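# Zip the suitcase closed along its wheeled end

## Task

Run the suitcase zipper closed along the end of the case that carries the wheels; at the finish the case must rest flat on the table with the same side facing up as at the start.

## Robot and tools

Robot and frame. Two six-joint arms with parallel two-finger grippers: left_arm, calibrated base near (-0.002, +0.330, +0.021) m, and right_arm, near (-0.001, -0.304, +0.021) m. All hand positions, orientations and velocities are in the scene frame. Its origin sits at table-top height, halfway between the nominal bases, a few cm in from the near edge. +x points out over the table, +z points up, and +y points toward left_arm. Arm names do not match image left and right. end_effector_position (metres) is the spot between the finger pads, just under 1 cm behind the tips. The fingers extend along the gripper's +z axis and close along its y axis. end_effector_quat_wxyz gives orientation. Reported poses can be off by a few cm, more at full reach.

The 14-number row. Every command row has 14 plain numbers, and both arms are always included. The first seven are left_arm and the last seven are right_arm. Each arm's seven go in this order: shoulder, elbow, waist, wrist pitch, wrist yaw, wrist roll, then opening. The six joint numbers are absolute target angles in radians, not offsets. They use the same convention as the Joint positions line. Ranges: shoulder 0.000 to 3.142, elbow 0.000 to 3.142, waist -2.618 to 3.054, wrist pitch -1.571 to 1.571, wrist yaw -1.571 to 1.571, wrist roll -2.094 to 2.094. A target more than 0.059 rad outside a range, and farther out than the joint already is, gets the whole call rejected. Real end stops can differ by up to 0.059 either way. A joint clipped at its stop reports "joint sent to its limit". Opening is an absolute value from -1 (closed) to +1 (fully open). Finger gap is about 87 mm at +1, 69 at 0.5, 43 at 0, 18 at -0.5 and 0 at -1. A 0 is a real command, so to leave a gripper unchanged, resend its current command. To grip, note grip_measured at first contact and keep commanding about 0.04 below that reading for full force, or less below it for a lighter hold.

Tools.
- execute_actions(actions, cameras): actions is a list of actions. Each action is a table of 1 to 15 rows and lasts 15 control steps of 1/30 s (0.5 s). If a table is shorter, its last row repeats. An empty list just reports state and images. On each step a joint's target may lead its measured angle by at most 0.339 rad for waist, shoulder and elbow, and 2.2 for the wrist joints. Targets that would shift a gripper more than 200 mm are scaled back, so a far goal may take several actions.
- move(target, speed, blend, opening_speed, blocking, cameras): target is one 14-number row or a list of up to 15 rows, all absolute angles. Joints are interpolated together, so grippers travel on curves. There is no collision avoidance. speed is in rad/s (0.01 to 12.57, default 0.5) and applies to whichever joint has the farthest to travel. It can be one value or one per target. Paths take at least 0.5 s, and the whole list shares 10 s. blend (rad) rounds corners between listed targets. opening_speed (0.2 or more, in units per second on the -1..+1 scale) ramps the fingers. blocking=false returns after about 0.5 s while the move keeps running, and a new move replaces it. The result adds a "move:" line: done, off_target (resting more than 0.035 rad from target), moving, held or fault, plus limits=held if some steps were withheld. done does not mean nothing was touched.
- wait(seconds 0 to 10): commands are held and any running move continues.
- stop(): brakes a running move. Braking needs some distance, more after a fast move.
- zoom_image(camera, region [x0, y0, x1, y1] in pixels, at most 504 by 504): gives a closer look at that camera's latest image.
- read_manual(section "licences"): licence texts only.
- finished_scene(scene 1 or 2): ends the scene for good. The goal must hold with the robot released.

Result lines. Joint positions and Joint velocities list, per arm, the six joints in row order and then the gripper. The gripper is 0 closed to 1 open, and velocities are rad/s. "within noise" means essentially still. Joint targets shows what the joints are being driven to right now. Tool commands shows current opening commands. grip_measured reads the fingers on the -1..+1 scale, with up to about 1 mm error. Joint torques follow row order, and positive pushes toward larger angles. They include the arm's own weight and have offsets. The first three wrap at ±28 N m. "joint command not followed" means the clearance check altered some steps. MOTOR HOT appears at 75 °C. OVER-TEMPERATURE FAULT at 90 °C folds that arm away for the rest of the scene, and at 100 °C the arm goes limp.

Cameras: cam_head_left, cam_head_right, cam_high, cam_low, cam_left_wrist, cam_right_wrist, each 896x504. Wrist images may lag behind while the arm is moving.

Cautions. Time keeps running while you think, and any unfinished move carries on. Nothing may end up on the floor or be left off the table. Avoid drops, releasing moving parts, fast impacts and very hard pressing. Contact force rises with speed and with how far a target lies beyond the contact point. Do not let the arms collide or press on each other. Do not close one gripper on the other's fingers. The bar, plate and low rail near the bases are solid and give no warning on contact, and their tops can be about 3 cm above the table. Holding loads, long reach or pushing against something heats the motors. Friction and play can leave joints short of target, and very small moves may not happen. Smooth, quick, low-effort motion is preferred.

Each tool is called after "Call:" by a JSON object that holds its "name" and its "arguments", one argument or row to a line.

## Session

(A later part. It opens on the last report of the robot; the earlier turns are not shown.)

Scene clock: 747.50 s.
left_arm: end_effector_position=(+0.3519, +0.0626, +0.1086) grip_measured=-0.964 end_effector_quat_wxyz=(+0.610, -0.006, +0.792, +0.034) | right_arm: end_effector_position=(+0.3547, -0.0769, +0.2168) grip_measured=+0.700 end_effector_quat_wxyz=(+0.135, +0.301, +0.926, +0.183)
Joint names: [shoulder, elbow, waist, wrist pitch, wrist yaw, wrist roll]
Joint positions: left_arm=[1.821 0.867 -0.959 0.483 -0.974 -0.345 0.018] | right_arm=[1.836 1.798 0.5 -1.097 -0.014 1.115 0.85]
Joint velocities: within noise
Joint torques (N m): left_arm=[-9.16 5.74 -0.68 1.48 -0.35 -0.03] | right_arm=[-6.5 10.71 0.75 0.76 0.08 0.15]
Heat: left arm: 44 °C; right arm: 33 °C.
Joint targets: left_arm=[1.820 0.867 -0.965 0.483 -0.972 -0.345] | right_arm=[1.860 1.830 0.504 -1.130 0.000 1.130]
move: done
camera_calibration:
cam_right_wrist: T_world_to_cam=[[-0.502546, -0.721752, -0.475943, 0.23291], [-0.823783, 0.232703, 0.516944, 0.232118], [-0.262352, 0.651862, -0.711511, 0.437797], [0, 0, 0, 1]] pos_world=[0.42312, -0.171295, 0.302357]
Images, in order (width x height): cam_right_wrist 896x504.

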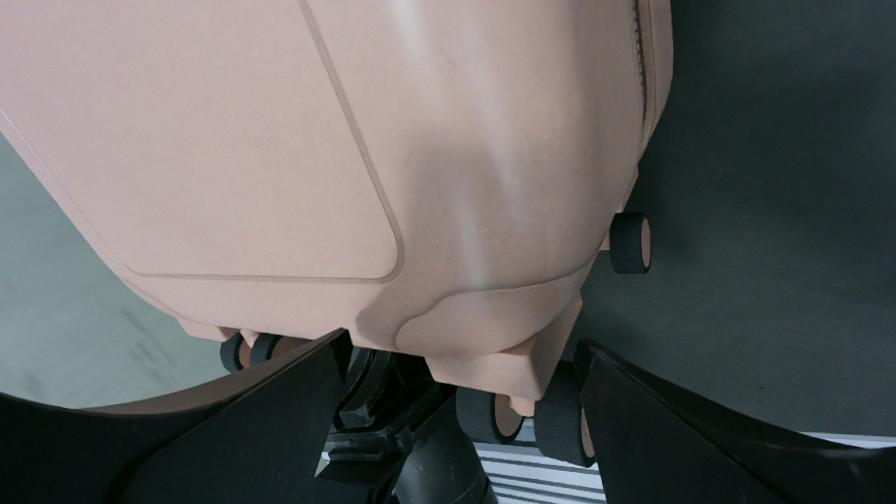

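Call:
{"name": "execute_actions", "arguments": {
  "actions": []
}}

Scene clock: 772.57 s.
left_arm: end_effector_position=(+0.3523, +0.0631, +0.1086) grip_measured=-0.964 end_effector_quat_wxyz=(+0.610, -0.006, +0.792, +0.035) | right_arm: end_effector_position=(+0.3547, -0.0769, +0.2168) grip_measured=+0.700 end_effector_quat_wxyz=(+0.135, +0.301, +0.926, +0.183)
Joint names: [shoulder, elbow, waist, wrist pitch, wrist yaw, wrist roll]
Joint positions: left_arm=[1.821 0.867 -0.957 0.483 -0.974 -0.345 0.018] | right_arm=[1.836 1.798 0.5 -1.097 -0.014 1.115 0.85]
Joint velocities: within noise
Joint torques (N m): left_arm=[-9.21 5.74 -0.69 1.47 -0.36 -0.02] | right_arm=[-6.5 10.71 0.75 0.75 0.08 0.14]
Heat: left arm: 43 °C; right arm: 32 °C.
Joint targets: left_arm=[1.820 0.867 -0.964 0.483 -0.972 -0.345] | right_arm=[1.860 1.830 0.504 -1.129 0.000 1.130]
Tool commands: left_gripper/opening=-1.0 right_gripper/opening=+0.7
camera_calibration:
cam_left_wrist: T_world_to_cam=[[0.0297549, -0.996601, -0.0768214, 0.063301], [-0.860186, 0.0136149, -0.509798, 0.391203], [0.509111, 0.0812497, -0.856857, 0.0461015], [0, 0, 0, 1]] pos_world=[0.311154, 0.0540138, 0.2438]
cam_right_wrist: T_world_to_cam=[[-0.502546, -0.721752, -0.475943, 0.23291], [-0.823783, 0.232703, 0.516944, 0.232118], [-0.262352, 0.651862, -0.711511, 0.437797], [0, 0, 0, 1]] pos_world=[0.42312, -0.171295, 0.302357]

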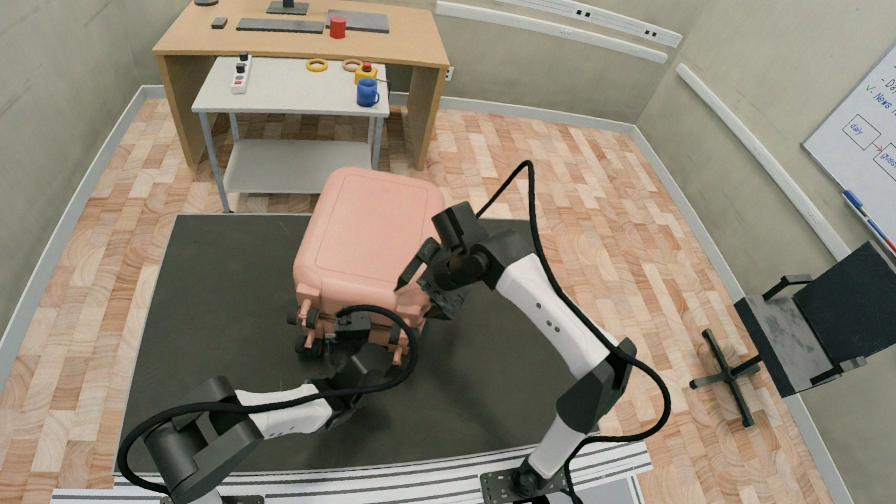

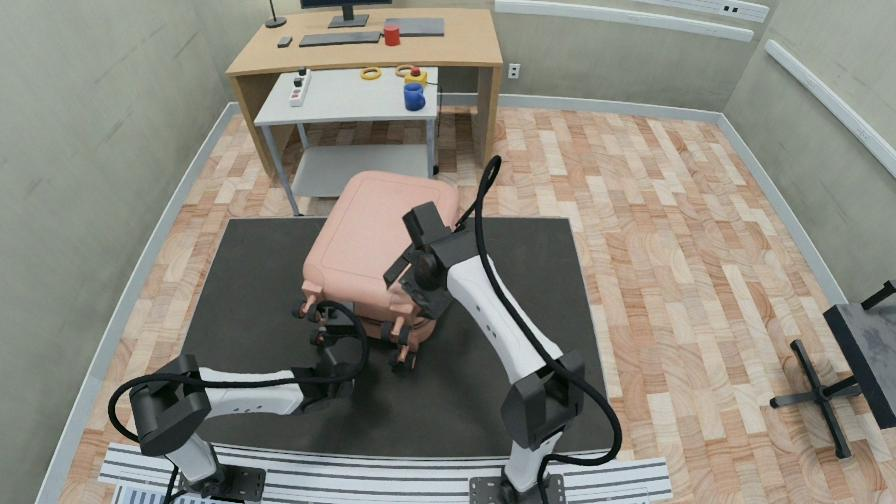

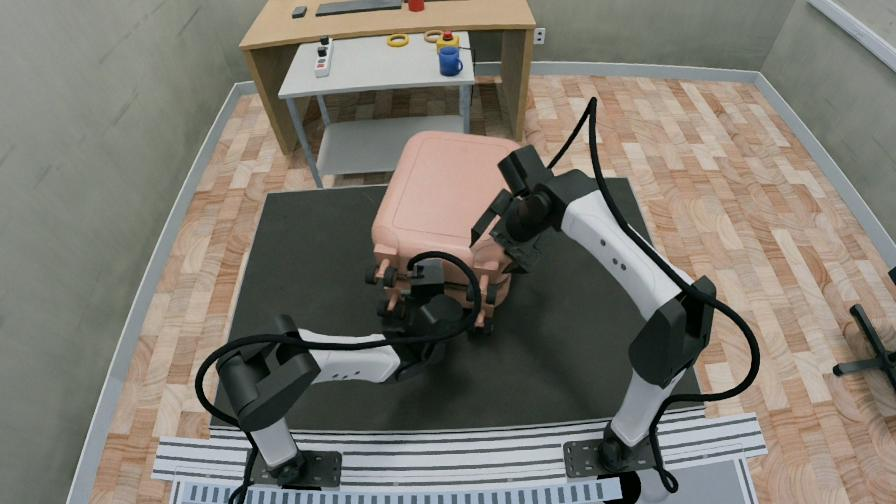

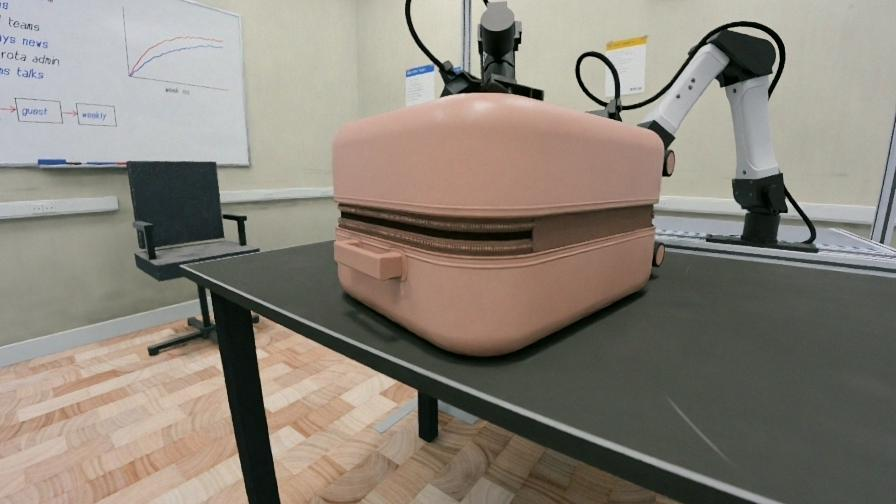

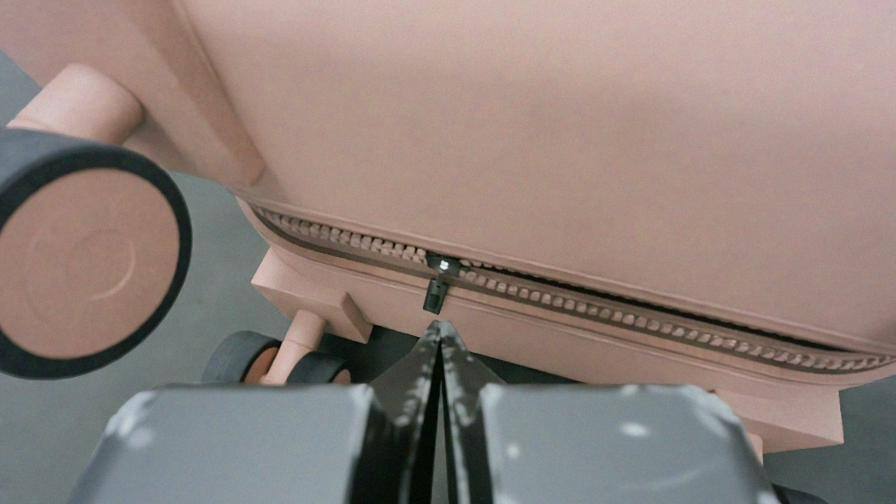

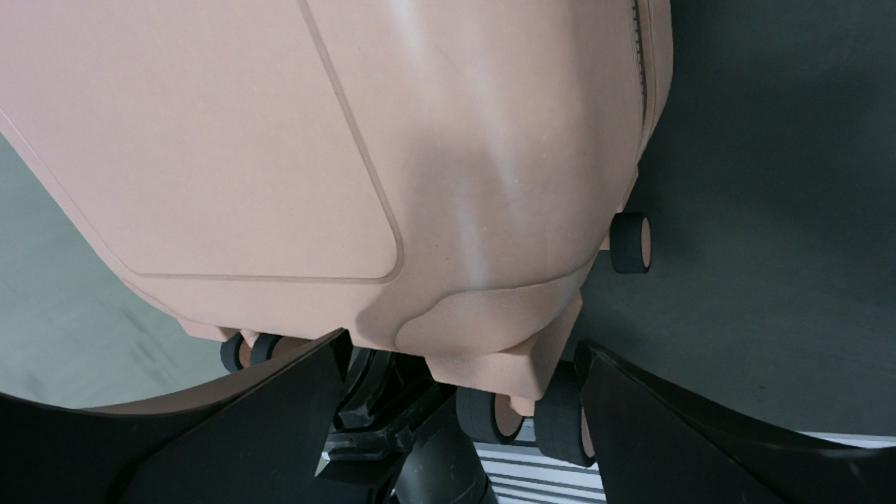

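Call:
{"name": "move", "arguments": {
  "target": [1.82,0.867,-0.964,0.483,-0.972,-0.345,-1,1.815,1.7,0.54,-1.06,0,1.13,0.7],
  "speed": 0.25,
  "cameras": ["cam_right_wrist"]
}}

Scene clock: 787.03 s.
left_arm: end_effector_position=(+0.3523, +0.0631, +0.1086) grip_measured=-0.964 end_effector_quat_wxyz=(+0.610, -0.006, +0.792, +0.035) | right_arm: end_effector_position=(+0.3491, -0.0737, +0.2092) grip_measured=+0.700 end_effector_quat_wxyz=(+0.139, +0.298, +0.926, +0.183)
Joint names: [shoulder, elbow, waist, wrist pitch, wrist yaw, wrist roll]
Joint positions: left_arm=[1.821 0.867 -0.957 0.483 -0.974 -0.345 0.018] | right_arm=[1.812 1.735 0.517 -1.054 -0.002 1.124 0.85]
Joint velocities: within noise
Joint torques (N m): left_arm=[-9.16 5.78 -0.65 1.47 -0.34 -0.01] | right_arm=[-8.09 4.3 2.5 1.03 0.01 0.06]
Heat: left arm: 43 °C; right arm: 33 °C.
Joint targets: left_arm=[1.820 0.867 -0.964 0.483 -0.972 -0.345] | right_arm=[1.815 1.700 0.539 -1.060 0.005 1.131]
move: done
camera_calibration:
cam_right_wrist: T_world_to_cam=[[-0.496742, -0.725178, -0.476826, 0.226719], [-0.828406, 0.232326, 0.509675, 0.233771], [-0.258826, 0.648183, -0.716148, 0.428269], [0, 0, 0, 1]] pos_world=[0.417126, -0.167496, 0.295663]
Images, in order (width x height): cam_right_wrist 896x504.

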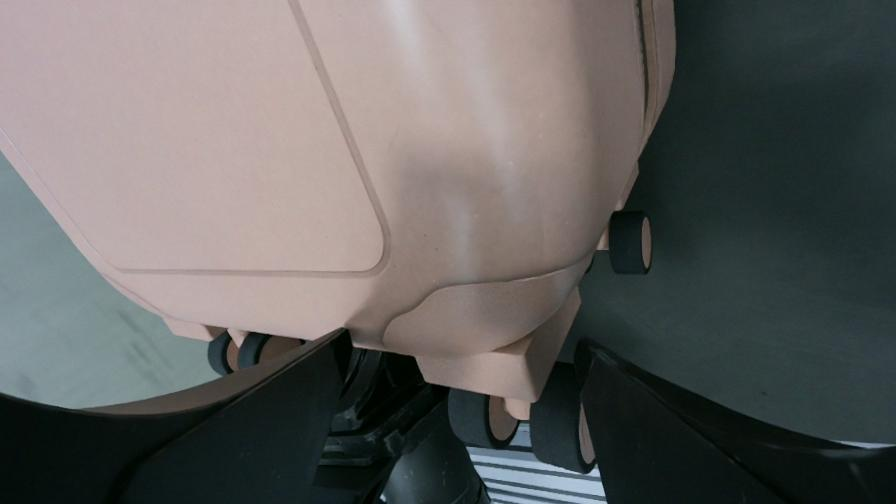

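Call:
{"name": "move", "arguments": {
  "target": [1.82,0.867,-0.964,0.483,-0.972,-0.345,-1,1.79,1.58,0.55,-0.99,0,1.13,0.7],
  "speed": 0.2,
  "cameras": ["cam_right_wrist","cam_left_wrist","cam_head_right"]
}}

Scene clock: 791.93 s.
left_arm: end_effector_position=(+0.3523, +0.0631, +0.1086) grip_measured=-0.964 end_effector_quat_wxyz=(+0.610, -0.006, +0.792, +0.035) | right_arm: end_effector_position=(+0.3479, -0.0686, +0.2061) grip_measured=+0.700 end_effector_quat_wxyz=(+0.157, +0.295, +0.920, +0.207)
Joint names: [shoulder, elbow, waist, wrist pitch, wrist yaw, wrist roll]
Joint positions: left_arm=[1.821 0.867 -0.957 0.483 -0.974 -0.345 0.018] | right_arm=[1.756 1.629 0.526 -0.942 -0.006 1.13 0.85]
Joint velocities: within noise
Joint torques (N m): left_arm=[-9.07 5.75 -0.7 1.46 -0.38 -0.02] | right_arm=[-5.27 3.04 2.69 0.7 -0.05 -0.02]
Heat: left arm: 43 °C; right arm: 32 °C.
Joint targets: left_arm=[1.820 0.867 -0.964 0.483 -0.972 -0.345] | right_arm=[1.789 1.581 0.551 -0.991 -0.005 1.129]
move: off_target (right_arm); right_arm: the elbow is farthest, 0.049 rad from its target
camera_calibration:
cam_left_wrist: T_world_to_cam=[[0.0297549, -0.996601, -0.0768214, 0.063301], [-0.860186, 0.0136149, -0.509798, 0.391203], [0.509111, 0.0812497, -0.856857, 0.0461015], [0, 0, 0, 1]] pos_world=[0.311154, 0.0540138, 0.2438]
cam_right_wrist: T_world_to_cam=[[-0.46932, -0.708515, -0.527015, 0.230194], [-0.853826, 0.211899, 0.475479, 0.247704], [-0.22521, 0.673131, -0.704397, 0.410097], [0, 0, 0, 1]] pos_world=[0.411889, -0.165441, 0.292408]
Images, in order (width x height): cam_head_right 896x504, cam_left_wrist 896x504, cam_right_wrist 896x504.

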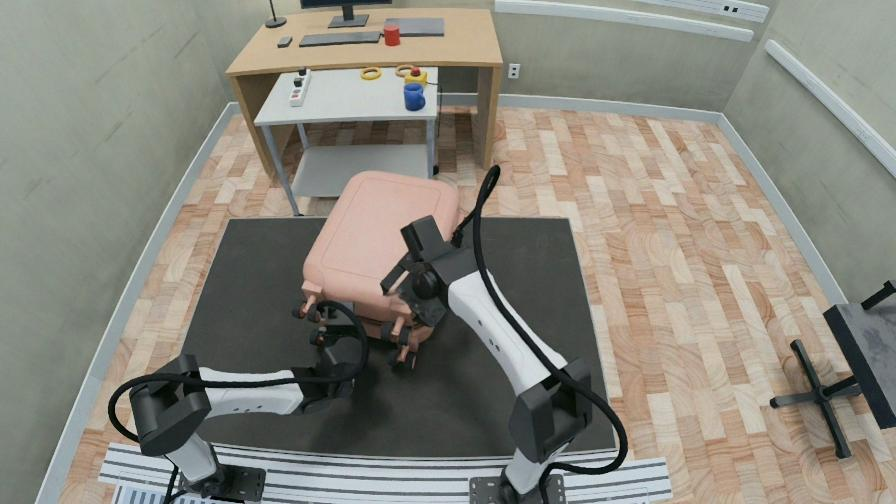

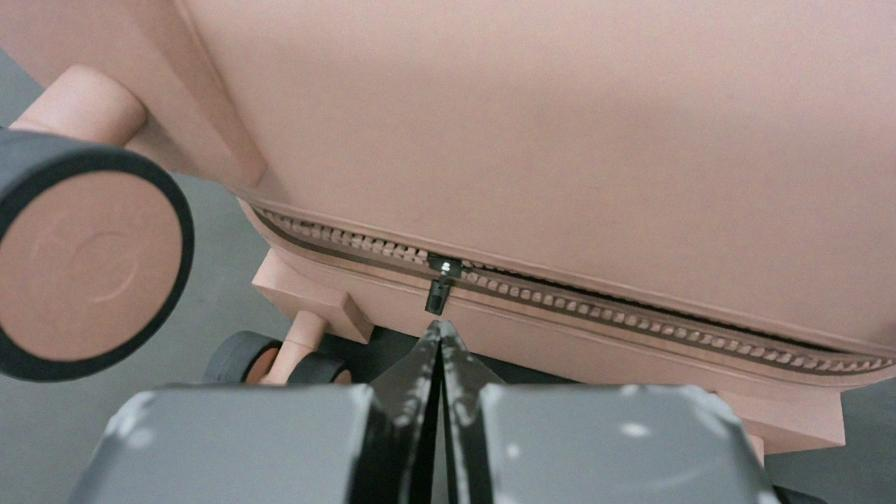

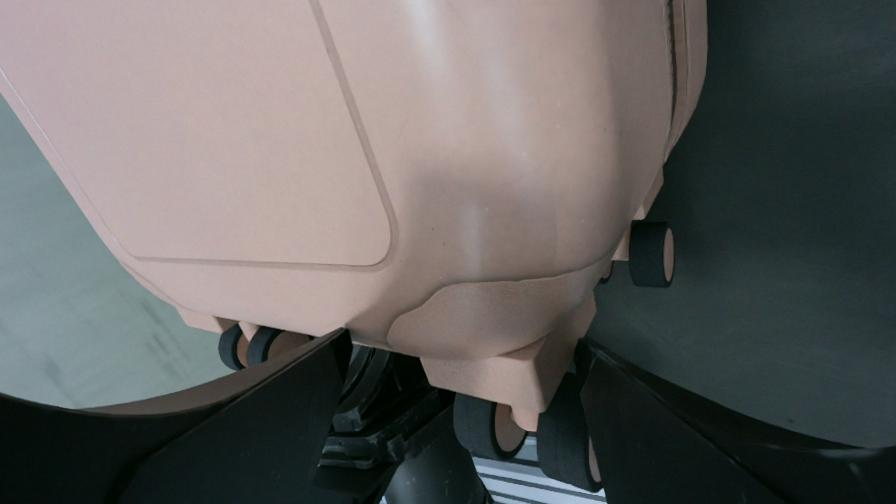

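Call:
{"name": "move", "arguments": {
  "target": [1.82,0.867,-0.964,0.483,-0.972,-0.345,-1,1.79,1.75,0.56,-1.15,0,1.09,0.7],
  "speed": 0.25,
  "cameras": ["cam_right_wrist"]
}}

Call:
{"name": "move", "arguments": {
  "target": [1.82,0.867,-0.964,0.483,-0.972,-0.345,-1,1.80,1.65,0.565,-1.06,0,1.09,0.7],
  "speed": 0.2,
  "cameras": ["cam_right_wrist"]
}}

Scene clock: 808.30 s.
left_arm: end_effector_position=(+0.3523, +0.0631, +0.1086) grip_measured=-0.964 end_effector_quat_wxyz=(+0.610, -0.006, +0.792, +0.035) | right_arm: end_effector_position=(+0.3235, -0.0734, +0.2143) grip_measured=+0.700 end_effector_quat_wxyz=(+0.124, +0.276, +0.938, +0.172)
Joint names: [shoulder, elbow, waist, wrist pitch, wrist yaw, wrist roll]
Joint positions: left_arm=[1.821 0.867 -0.957 0.483 -0.974 -0.345 0.018] | right_arm=[1.773 1.721 0.547 -1.117 -0.008 1.105 0.85]
Joint velocities: within noise
Joint torques (N m): left_arm=[-9.21 5.75 -0.57 1.45 -0.38 -0.03] | right_arm=[-6.38 10.3 1.48 0.71 0.01 -0.16]
Heat: left arm: 43 °C; right arm: 31 °C.
Joint targets: left_arm=[1.820 0.867 -0.964 0.483 -0.972 -0.345] | right_arm=[1.792 1.749 0.559 -1.149 -0.001 1.090]
move: done
camera_calibration:
cam_right_wrist: T_world_to_cam=[[-0.472065, -0.759749, -0.447142, 0.199772], [-0.824201, 0.200386, 0.529658, 0.201892], [-0.312806, 0.618568, -0.720781, 0.441448], [0, 0, 0, 1]] pos_world=[0.398793, -0.161746, 0.300581]
Images, in order (width x height): cam_right_wrist 896x504.

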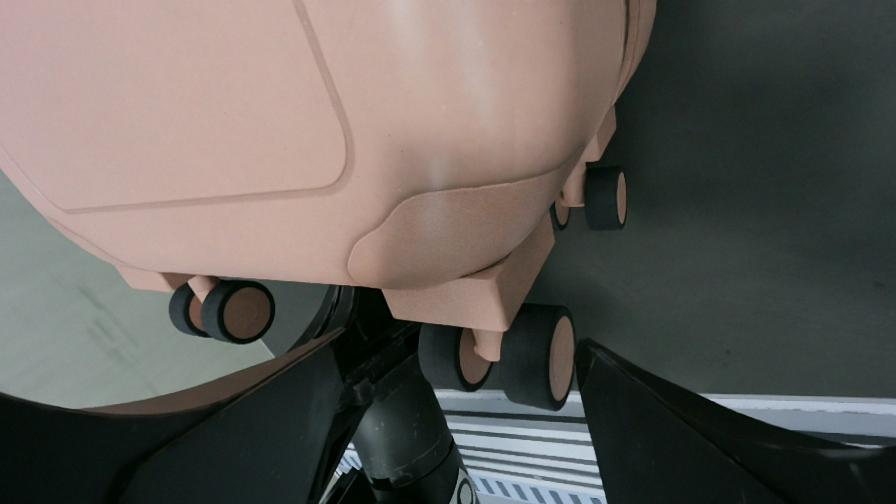

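Scene clock: 809.37 s.
left_arm: end_effector_position=(+0.3523, +0.0631, +0.1086) grip_measured=-0.964 end_effector_quat_wxyz=(+0.610, -0.006, +0.792, +0.035) | right_arm: end_effector_position=(+0.3162, -0.0733, +0.1964) grip_measured=+0.700 end_effector_quat_wxyz=(+0.110, +0.273, +0.943, +0.158)
Joint names: [shoulder, elbow, waist, wrist pitch, wrist yaw, wrist roll]
Joint positions: left_arm=[1.821 0.867 -0.957 0.483 -0.974 -0.345 0.018] | right_arm=[1.778 1.668 0.555 -1.1 -0.008 1.105 0.85]
Joint velocities: within noise
Joint torques (N m): left_arm=[-9.16 5.78 -0.64 1.44 -0.36 -0.06] | right_arm=[-6.22 5.85 1.37 1.32 0.02 -0.15]
Heat: left arm: 43 °C; right arm: 31 °C.
Joint targets: left_arm=[1.820 0.867 -0.964 0.483 -0.972 -0.345] | right_arm=[1.799 1.650 0.566 -1.061 0.000 1.090]
move: off_target (right_arm); right_arm: the wrist pitch is farthest, 0.040 rad from its target
camera_calibration:
cam_right_wrist: T_world_to_cam=[[-0.479789, -0.773513, -0.414102, 0.183316], [-0.807208, 0.204201, 0.55382, 0.19539], [-0.343827, 0.599983, -0.722359, 0.434952], [0, 0, 0, 1]] pos_world=[0.395221, -0.159065, 0.281892]
Images, in order (width x height): cam_right_wrist 896x504.

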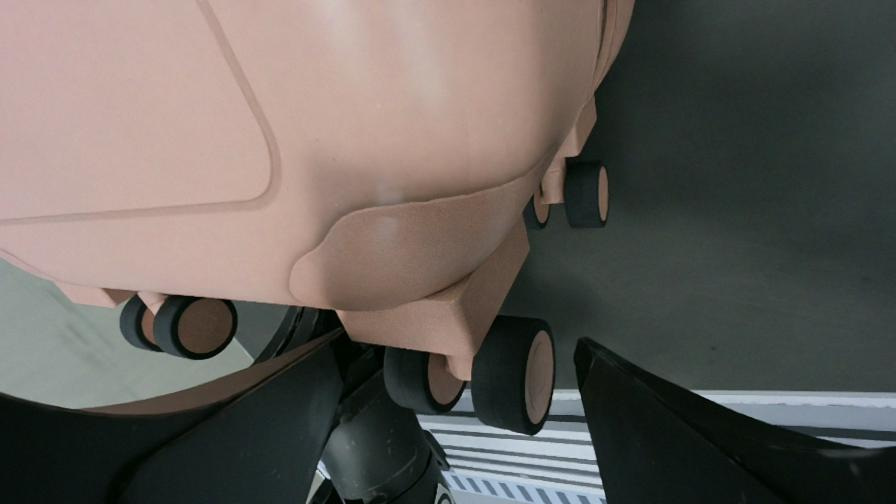

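Call:
{"name": "move", "arguments": {
  "target": [
    [1.82,0.867,-0.964,0.483,-0.972,-0.345,-1,1.83,1.69,0.61,-1.09,0,1.09,0.7],
    [1.82,0.867,-0.964,0.483,-0.972,-0.345,-1,1.845,1.6,0.61,-1.02,0,1.09,0.7]
  ],
  "speed": 0.2,
  "cameras": ["cam_right_wrist","cam_head_right"]
}}

Scene clock: 815.30 s.
left_arm: end_effector_position=(+0.3523, +0.0631, +0.1086) grip_measured=-0.964 end_effector_quat_wxyz=(+0.610, -0.006, +0.792, +0.035) | right_arm: end_effector_position=(+0.3051, -0.0568, +0.1665) grip_measured=+0.700 end_effector_quat_wxyz=(+0.090, +0.250, +0.954, +0.140)
Joint names: [shoulder, elbow, waist, wrist pitch, wrist yaw, wrist roll]
Joint positions: left_arm=[1.821 0.867 -0.957 0.483 -0.974 -0.345 0.018] | right_arm=[1.825 1.618 0.602 -1.059 -0.006 1.102 0.85]
Joint velocities: within noise
Joint torques (N m): left_arm=[-9.24 5.75 -0.66 1.45 -0.35 -0.04] | right_arm=[-6.63 5.82 1.05 1.22 0.02 -0.12]
Heat: left arm: 43 °C; right arm: 31 °C.
Joint targets: left_arm=[1.820 0.867 -0.964 0.483 -0.972 -0.345] | right_arm=[1.846 1.601 0.609 -1.020 0.001 1.090]
move: off_target (right_arm); right_arm: the wrist pitch is farthest, 0.039 rad from its target
camera_calibration:
cam_right_wrist: T_world_to_cam=[[-0.454977, -0.810425, -0.369063, 0.161199], [-0.793118, 0.18033, 0.581761, 0.189461], [-0.404921, 0.557398, -0.724808, 0.41626], [0, 0, 0, 1]] pos_world=[0.392159, -0.135548, 0.25098]
Images, in order (width x height): cam_head_right 896x504, cam_right_wrist 896x504.

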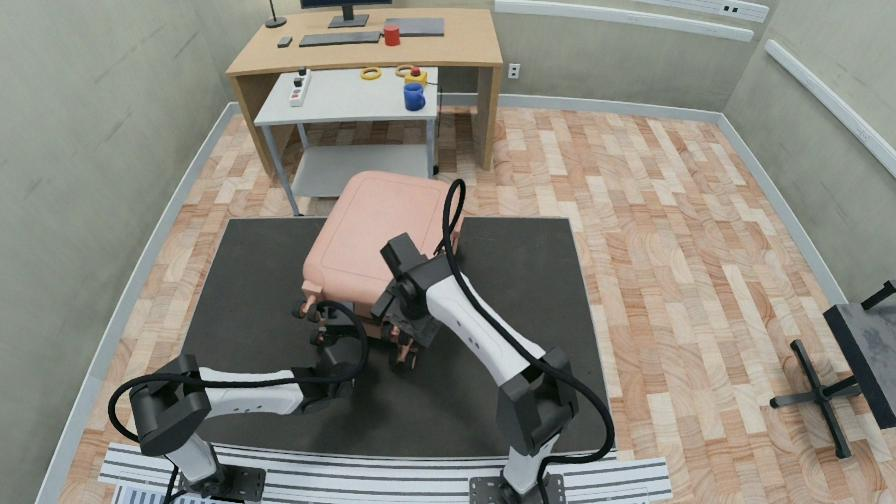

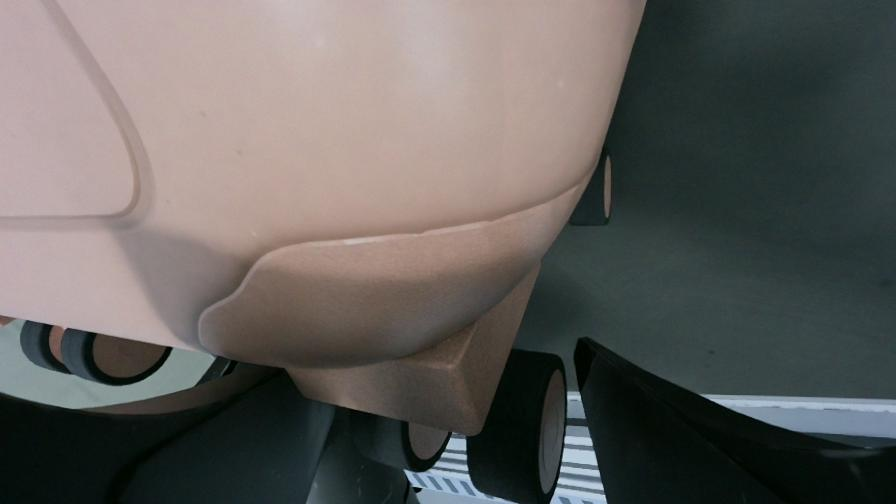

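Call:
{"name": "move", "arguments": {
  "target": [1.82,0.867,-0.964,0.483,-0.972,-0.345,-1,1.865,1.625,0.625,-1.04,0,1.09,0.05],
  "speed": 0.15,
  "opening_speed": 0.6,
  "cameras": ["cam_right_wrist","cam_left_wrist"]
}}

Scene clock: 821.13 s.
left_arm: end_effector_position=(+0.3523, +0.0631, +0.1086) grip_measured=-0.964 end_effector_quat_wxyz=(+0.610, -0.006, +0.792, +0.035) | right_arm: end_effector_position=(+0.3045, -0.0544, +0.1652) grip_measured=+0.440 end_effector_quat_wxyz=(+0.097, +0.228, +0.959, +0.138)
Joint names: [shoulder, elbow, waist, wrist pitch, wrist yaw, wrist roll]
Joint positions: left_arm=[1.821 0.867 -0.957 0.483 -0.974 -0.345 0.018] | right_arm=[1.828 1.618 0.615 -1.05 0.004 1.069 0.72]
Joint velocities: within noise
Joint torques (N m): left_arm=[-9.07 5.82 -0.53 1.45 -0.36 -0.04] | right_arm=[-5.34 8.2 1.43 0.95 -0.02 0.11]
Heat: left arm: 43 °C; right arm: 31 °C.
Joint targets: left_arm=[1.820 0.867 -0.964 0.483 -0.972 -0.345] | right_arm=[1.864 1.625 0.626 -1.040 0.008 1.080]
move: off_target (right_arm); right_arm: the shoulder is farthest, 0.037 rad from its target
camera_calibration:
cam_left_wrist: T_world_to_cam=[[0.0297549, -0.996601, -0.0768214, 0.063301], [-0.860186, 0.0136149, -0.509798, 0.391203], [0.509111, 0.0812497, -0.856857, 0.0461015], [0, 0, 0, 1]] pos_world=[0.311154, 0.0540138, 0.2438]
cam_right_wrist: T_world_to_cam=[[-0.41498, -0.832823, -0.36633, 0.148557], [-0.810612, 0.155594, 0.564534, 0.19601], [-0.413158, 0.531222, -0.739664, 0.417235], [0, 0, 0, 1]] pos_world=[0.39292, -0.128421, 0.25238]
Images, in order (width x height): cam_left_wrist 896x504, cam_right_wrist 896x504.

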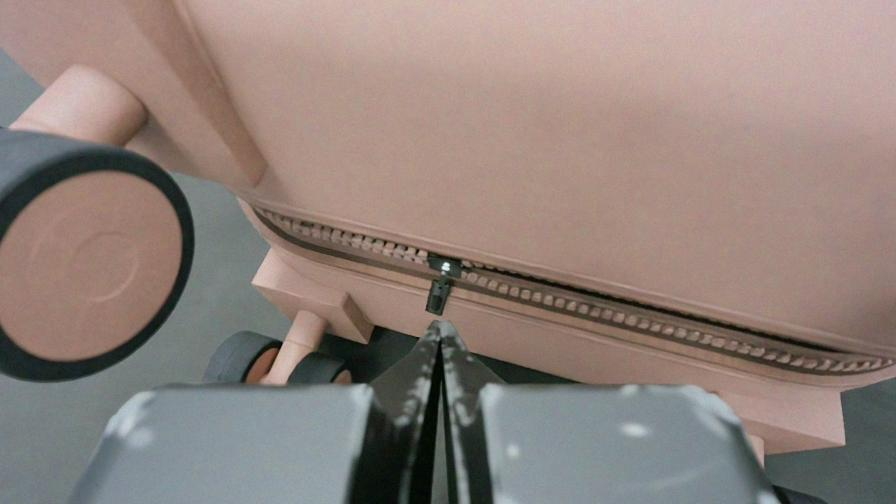

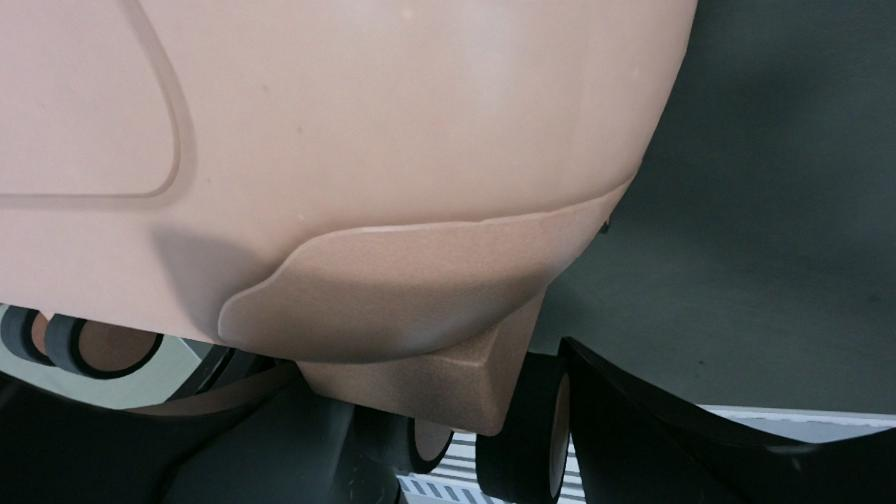

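Call:
{"name": "move", "arguments": {
  "target": [
    [1.82,0.867,-0.964,0.483,-0.972,-0.345,-1,1.865,1.625,0.6,-1.04,0,1.09,0.8],
    [1.82,0.867,-0.964,0.483,-0.972,-0.345,-1,1.78,1.95,0.52,-1.2,0,1.0,0.8]
  ],
  "speed": 0.4,
  "cameras": ["cam_right_wrist"]
}}

Call:
{"name": "move", "arguments": {
  "target": [
    [1.82,0.867,-0.964,0.483,-0.972,-0.345,-1,1.8,2.0,0.0,-1.2,0,0.0,-1],
    [1.82,0.867,-0.964,0.483,-0.972,-0.345,-1,2.1,2.07,0.1,-1.16,0,0,-1]
  ],
  "speed": 0.7,
  "blend": 0.1,
  "cameras": ["cam_right_wrist","cam_high","cam_head_right"]
}}

Scene clock: 849.13 s.
left_arm: end_effector_position=(+0.3523, +0.0631, +0.1086) grip_measured=-0.964 end_effector_quat_wxyz=(+0.610, -0.006, +0.792, +0.035) | right_arm: end_effector_position=(+0.3504, -0.0752, +0.2681) grip_measured=+0.800 end_effector_quat_wxyz=(+0.179, +0.249, +0.928, +0.211)
Joint names: [shoulder, elbow, waist, wrist pitch, wrist yaw, wrist roll]
Joint positions: left_arm=[1.821 0.867 -0.957 0.483 -0.974 -0.345 0.018] | right_arm=[1.798 1.927 0.52 -1.163 -0.009 1.027 0.9]
Joint velocities: within noise
Joint torques (N m): left_arm=[-9.18 5.75 -0.59 1.47 -0.37 -0.06] | right_arm=[-9.66 9.72 0.43 0.88 -0.06 -0.18]
Heat: left arm: 43 °C; right arm: 31 °C.
Joint targets: left_arm=[1.820 0.867 -0.964 0.483 -0.972 -0.345] | right_arm=[1.780 1.950 0.520 -1.199 -0.008 1.011]
move: off_target (right_arm); right_arm: the wrist pitch is farthest, 0.037 rad from its target
camera_calibration:
cam_right_wrist: T_world_to_cam=[[-0.377705, -0.755867, -0.534793, 0.225855], [-0.895318, 0.150867, 0.419099, 0.246804], [-0.236101, 0.637106, -0.733725, 0.467768], [0, 0, 0, 1]] pos_world=[0.416716, -0.164536, 0.360564]
Images, in order (width x height): cam_right_wrist 896x504.

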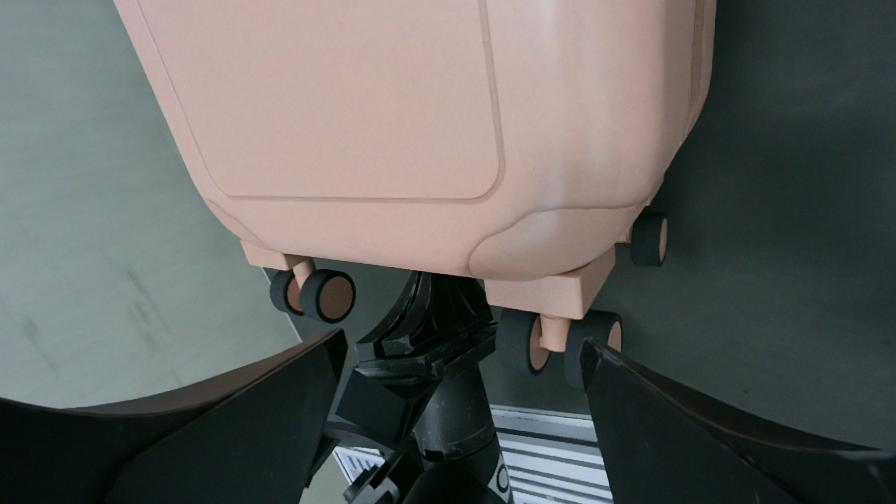

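Scene clock: 851.63 s.
left_arm: end_effector_position=(+0.3523, +0.0631, +0.1086) grip_measured=-0.964 end_effector_quat_wxyz=(+0.610, -0.006, +0.792, +0.035) | right_arm: end_effector_position=(+0.4442, -0.2717, +0.1610) grip_measured=-0.978 end_effector_quat_wxyz=(+0.173, -0.031, +0.984, +0.032)
Joint names: [shoulder, elbow, waist, wrist pitch, wrist yaw, wrist roll]
Joint positions: left_arm=[1.821 0.867 -0.957 0.483 -0.974 -0.345 0.018] | right_arm=[2.094 2.039 0.093 -1.165 0.003 0.015 0.011]
Joint velocities: within noise
Joint torques (N m): left_arm=[-9.17 5.75 -0.61 1.44 -0.35 -0.02] | right_arm=[-10.11 10.47 1.05 1.01 -0.02 -0.13]
Heat: left arm: 43 °C; right arm: 31 °C.
Joint targets: left_arm=[1.820 0.867 -0.964 0.483 -0.972 -0.345] | right_arm=[2.100 2.069 0.100 -1.160 0.009 -0.001]
move: done
camera_calibration:
cam_right_wrist: T_world_to_cam=[[0.0712006, -0.99068, -0.116117, -0.27509], [-0.904475, -0.113205, 0.41123, 0.338831], [-0.420543, 0.0757449, -0.904105, 0.493302], [0, 0, 0, 1]] pos_world=[0.533505, -0.271534, 0.274716]
Images, in order (width x height): cam_head_right 896x504, cam_high 896x504, cam_right_wrist 896x504.

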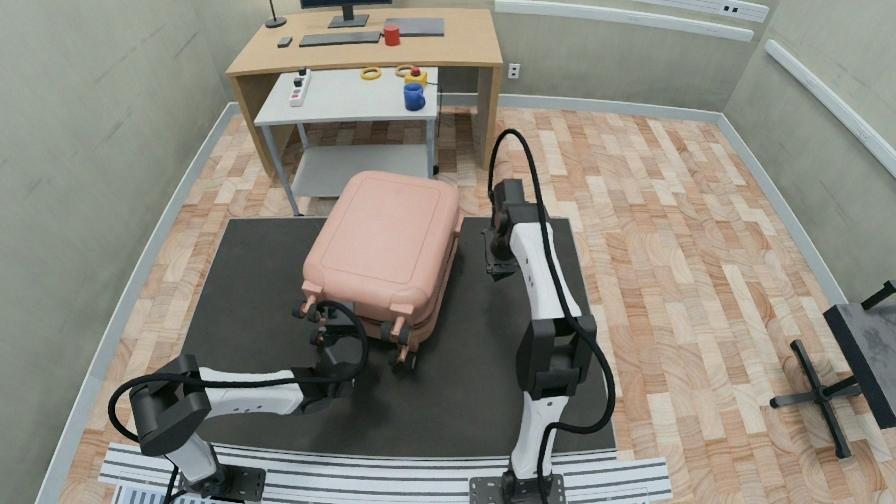

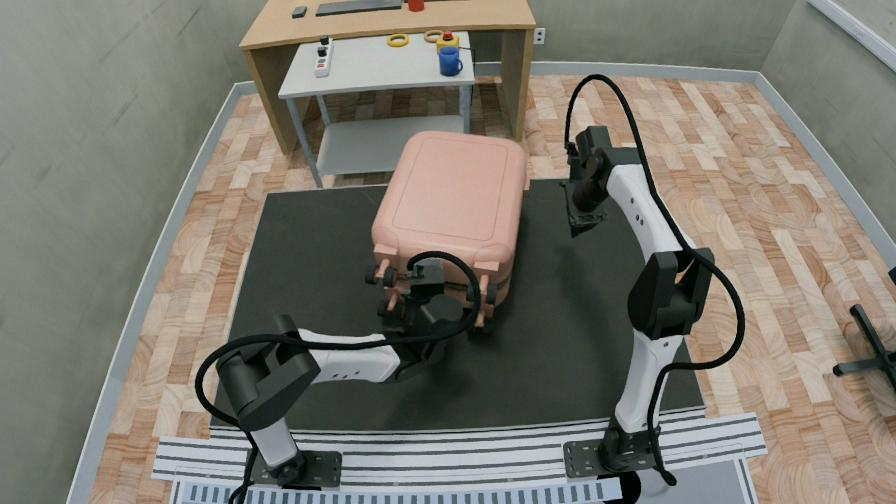

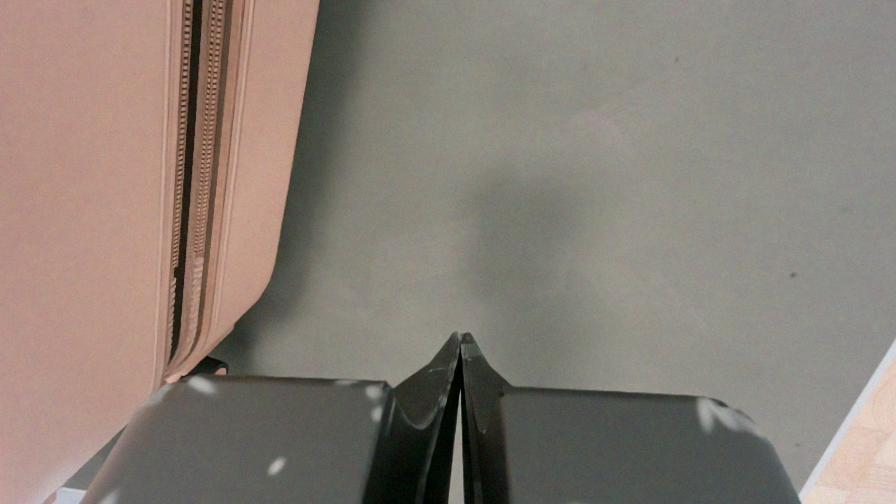

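Call:
{"name": "move", "arguments": {
  "target": [1.82,0.867,-0.964,0.483,-0.972,-0.345,-1,2.1,2.07,0.25,-1.16,0,0,-1],
  "speed": 0.3,
  "cameras": ["cam_right_wrist","cam_high"]
}}

Scene clock: 858.23 s.
left_arm: end_effector_position=(+0.3523, +0.0631, +0.1086) grip_measured=-0.964 end_effector_quat_wxyz=(+0.610, -0.006, +0.792, +0.035) | right_arm: end_effector_position=(+0.4337, -0.2069, +0.1644) grip_measured=-0.978 end_effector_quat_wxyz=(+0.174, -0.103, +0.978, +0.045)
Joint names: [shoulder, elbow, waist, wrist pitch, wrist yaw, wrist roll]
Joint positions: left_arm=[1.821 0.867 -0.957 0.483 -0.974 -0.345 0.018] | right_arm=[2.094 2.039 0.24 -1.165 0.003 0.015 0.011]
Joint velocities: within noise
Joint torques (N m): left_arm=[-9.05 5.76 -0.65 1.47 -0.37 -0.04] | right_arm=[-10.1 10.59 1.24 1.01 -0.14 -0.13]
Heat: left arm: 43 °C; right arm: 32 °C.
Joint targets: left_arm=[1.820 0.867 -0.964 0.483 -0.972 -0.345] | right_arm=[2.100 2.070 0.249 -1.160 0.000 0.000]
move: done
camera_calibration:
cam_right_wrist: T_world_to_cam=[[0.216506, -0.969399, -0.115721, -0.268497], [-0.881128, -0.245069, 0.404419, 0.29899], [-0.420403, 0.0144061, -0.907223, 0.474757], [0, 0, 0, 1]] pos_world=[0.521169, -0.193846, 0.278722]
Images, in order (width x height): cam_high 896x504, cam_right_wrist 896x504.

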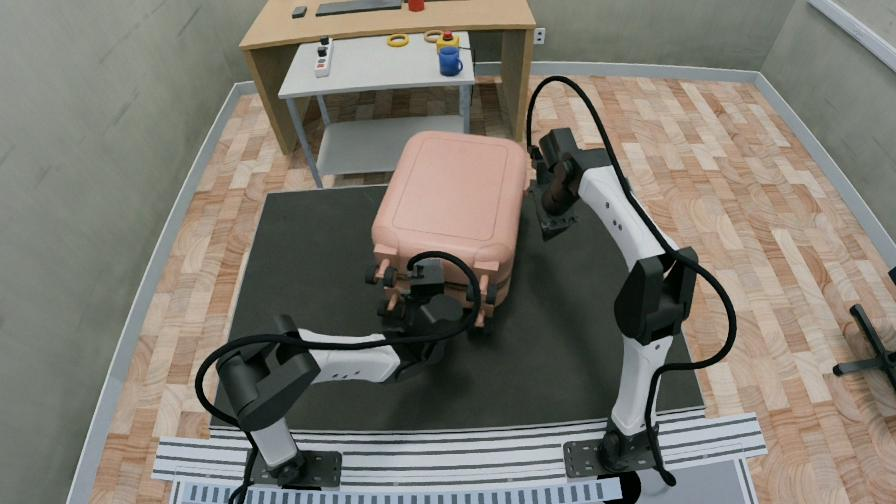

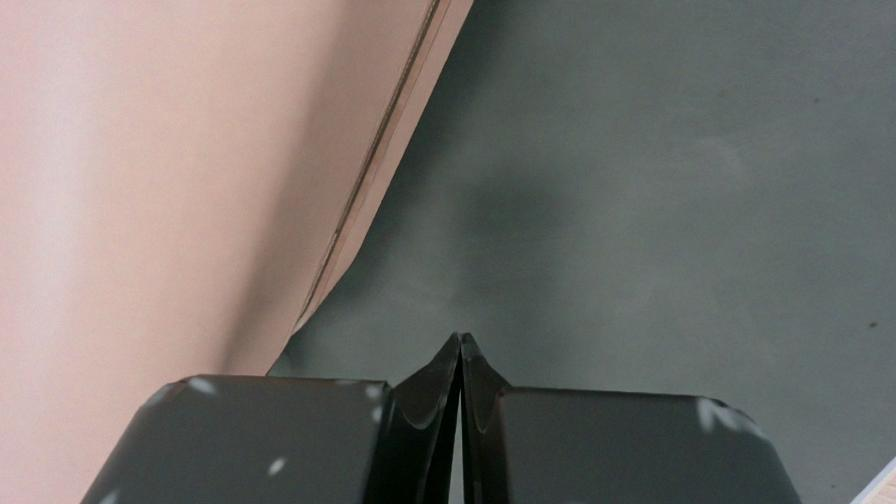

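Call:
{"name": "move", "arguments": {
  "target": [1.82,0.867,-0.964,0.483,-0.972,-0.345,-1,2.1,2.07,0.31,-1.16,0,0,-1],
  "speed": 0.12,
  "cameras": ["cam_right_wrist"]
}}

Scene clock: 863.97 s.
left_arm: end_effector_position=(+0.3523, +0.0631, +0.1086) grip_measured=-0.964 end_effector_quat_wxyz=(+0.610, -0.006, +0.792, +0.035) | right_arm: end_effector_position=(+0.4267, -0.1812, +0.1657) grip_measured=-0.978 end_effector_quat_wxyz=(+0.174, -0.132, +0.974, +0.050)
Joint names: [shoulder, elbow, waist, wrist pitch, wrist yaw, wrist roll]
Joint positions: left_arm=[1.821 0.867 -0.957 0.483 -0.974 -0.345 0.018] | right_arm=[2.094 2.039 0.3 -1.165 0.003 0.015 0.011]
Joint velocities: within noise
Joint torques (N m): left_arm=[-9.17 5.72 -0.61 1.45 -0.37 -0.03] | right_arm=[-10.1 10.61 1.24 1.01 -0.14 -0.13]
Heat: left arm: 43 °C; right arm: 32 °C.
Joint targets: left_arm=[1.820 0.867 -0.964 0.483 -0.972 -0.345] | right_arm=[2.100 2.070 0.310 -1.160 0.000 0.000]
move: done
camera_calibration:
cam_right_wrist: T_world_to_cam=[[0.274322, -0.954717, -0.115162, -0.26398], [-0.866148, -0.297331, 0.401723, 0.283254], [-0.417773, -0.010454, -0.908491, 0.467273], [0, 0, 0, 1]] pos_world=[0.51297, -0.162921, 0.280324]
Images, in order (width x height): cam_right_wrist 896x504.

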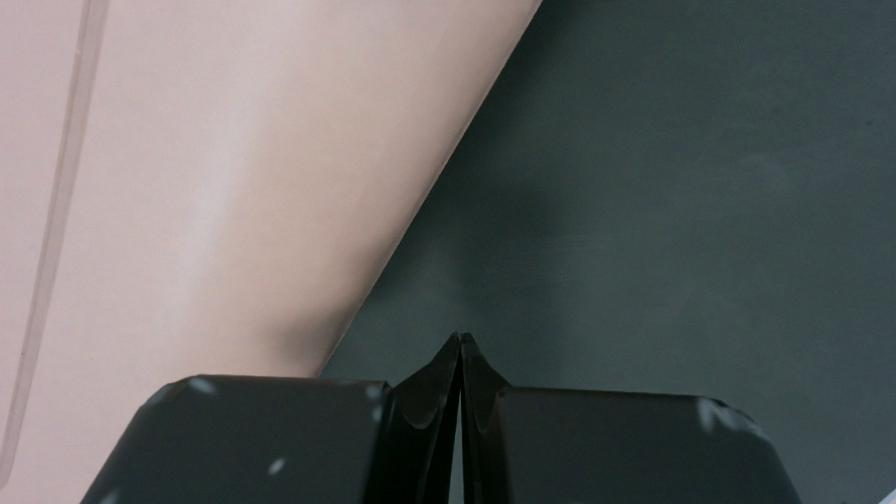

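Call:
{"name": "move", "arguments": {
  "target": [1.82,0.867,-0.964,0.483,-0.972,-0.345,-1,2.1,2.07,0.36,-1.16,0,0,-1],
  "speed": 0.1,
  "cameras": ["cam_right_wrist","cam_left_wrist","cam_high"]
}}

Scene clock: 869.40 s.
left_arm: end_effector_position=(+0.3523, +0.0631, +0.1086) grip_measured=-0.964 end_effector_quat_wxyz=(+0.610, -0.006, +0.792, +0.035) | right_arm: end_effector_position=(+0.4196, -0.1598, +0.1668) grip_measured=-0.978 end_effector_quat_wxyz=(+0.174, -0.157, +0.971, +0.055)
Joint names: [shoulder, elbow, waist, wrist pitch, wrist yaw, wrist roll]
Joint positions: left_arm=[1.821 0.867 -0.957 0.483 -0.974 -0.345 0.018] | right_arm=[2.094 2.039 0.351 -1.165 0.003 0.015 0.011]
Joint velocities: within noise
Joint torques (N m): left_arm=[-9.13 5.79 -0.68 1.46 -0.39 -0.01] | right_arm=[-10.1 10.61 1.28 1.01 -0.14 -0.13]
Heat: left arm: 43 °C; right arm: 33 °C.
Joint targets: left_arm=[1.820 0.867 -0.964 0.483 -0.972 -0.345] | right_arm=[2.100 2.070 0.361 -1.160 0.000 0.000]
move: done
camera_calibration:
cam_left_wrist: T_world_to_cam=[[0.0297549, -0.996601, -0.0768214, 0.063301], [-0.860186, 0.0136149, -0.509798, 0.391203], [0.509111, 0.0812497, -0.856857, 0.0461015], [0, 0, 0, 1]] pos_world=[0.311154, 0.0540138, 0.2438]
cam_right_wrist: T_world_to_cam=[[0.322517, -0.939598, -0.114623, -0.259329], [-0.851063, -0.34085, 0.399392, 0.270064], [-0.414337, -0.031259, -0.909587, 0.460991], [0, 0, 0, 1]] pos_world=[0.504485, -0.137204, 0.281725]
Images, in order (width x height): cam_high 896x504, cam_left_wrist 896x504, cam_right_wrist 896x504.

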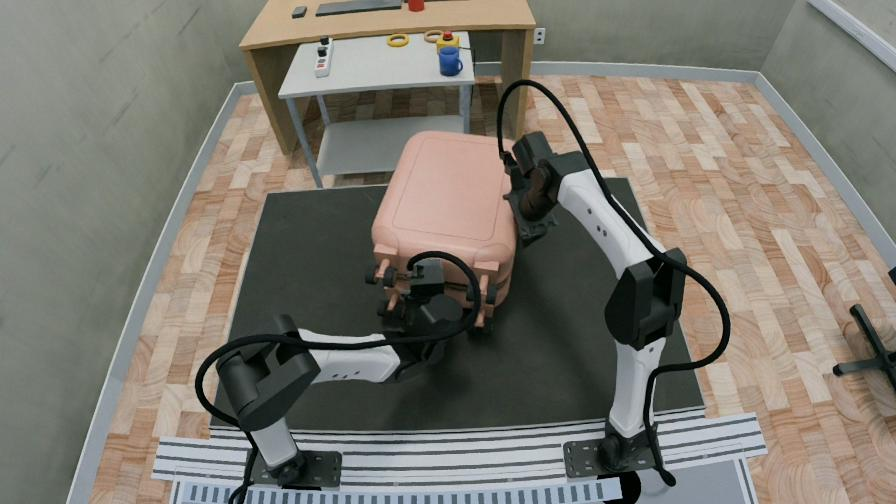

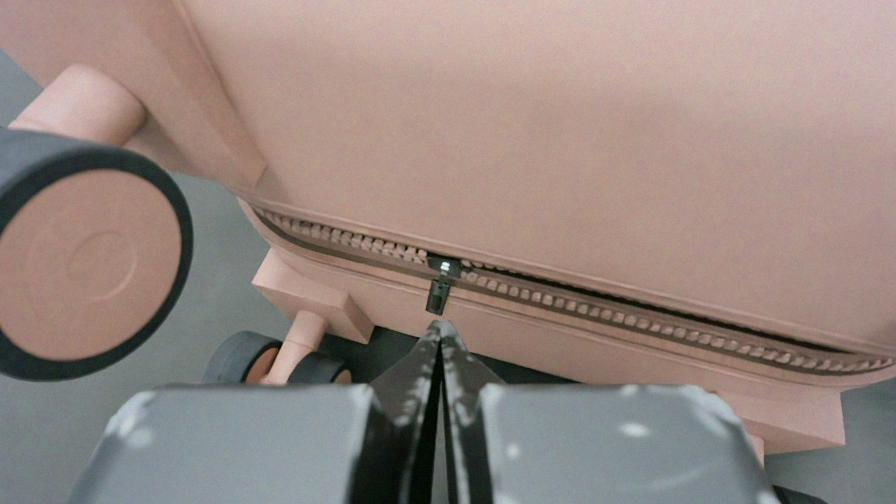

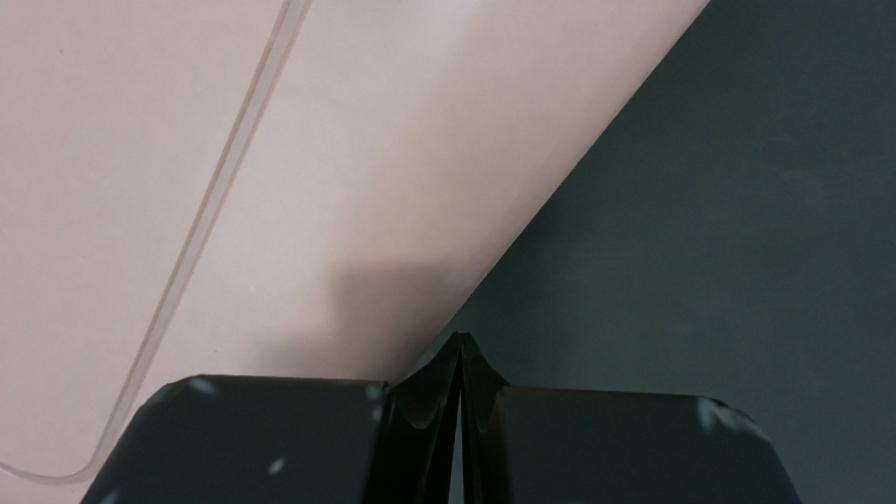

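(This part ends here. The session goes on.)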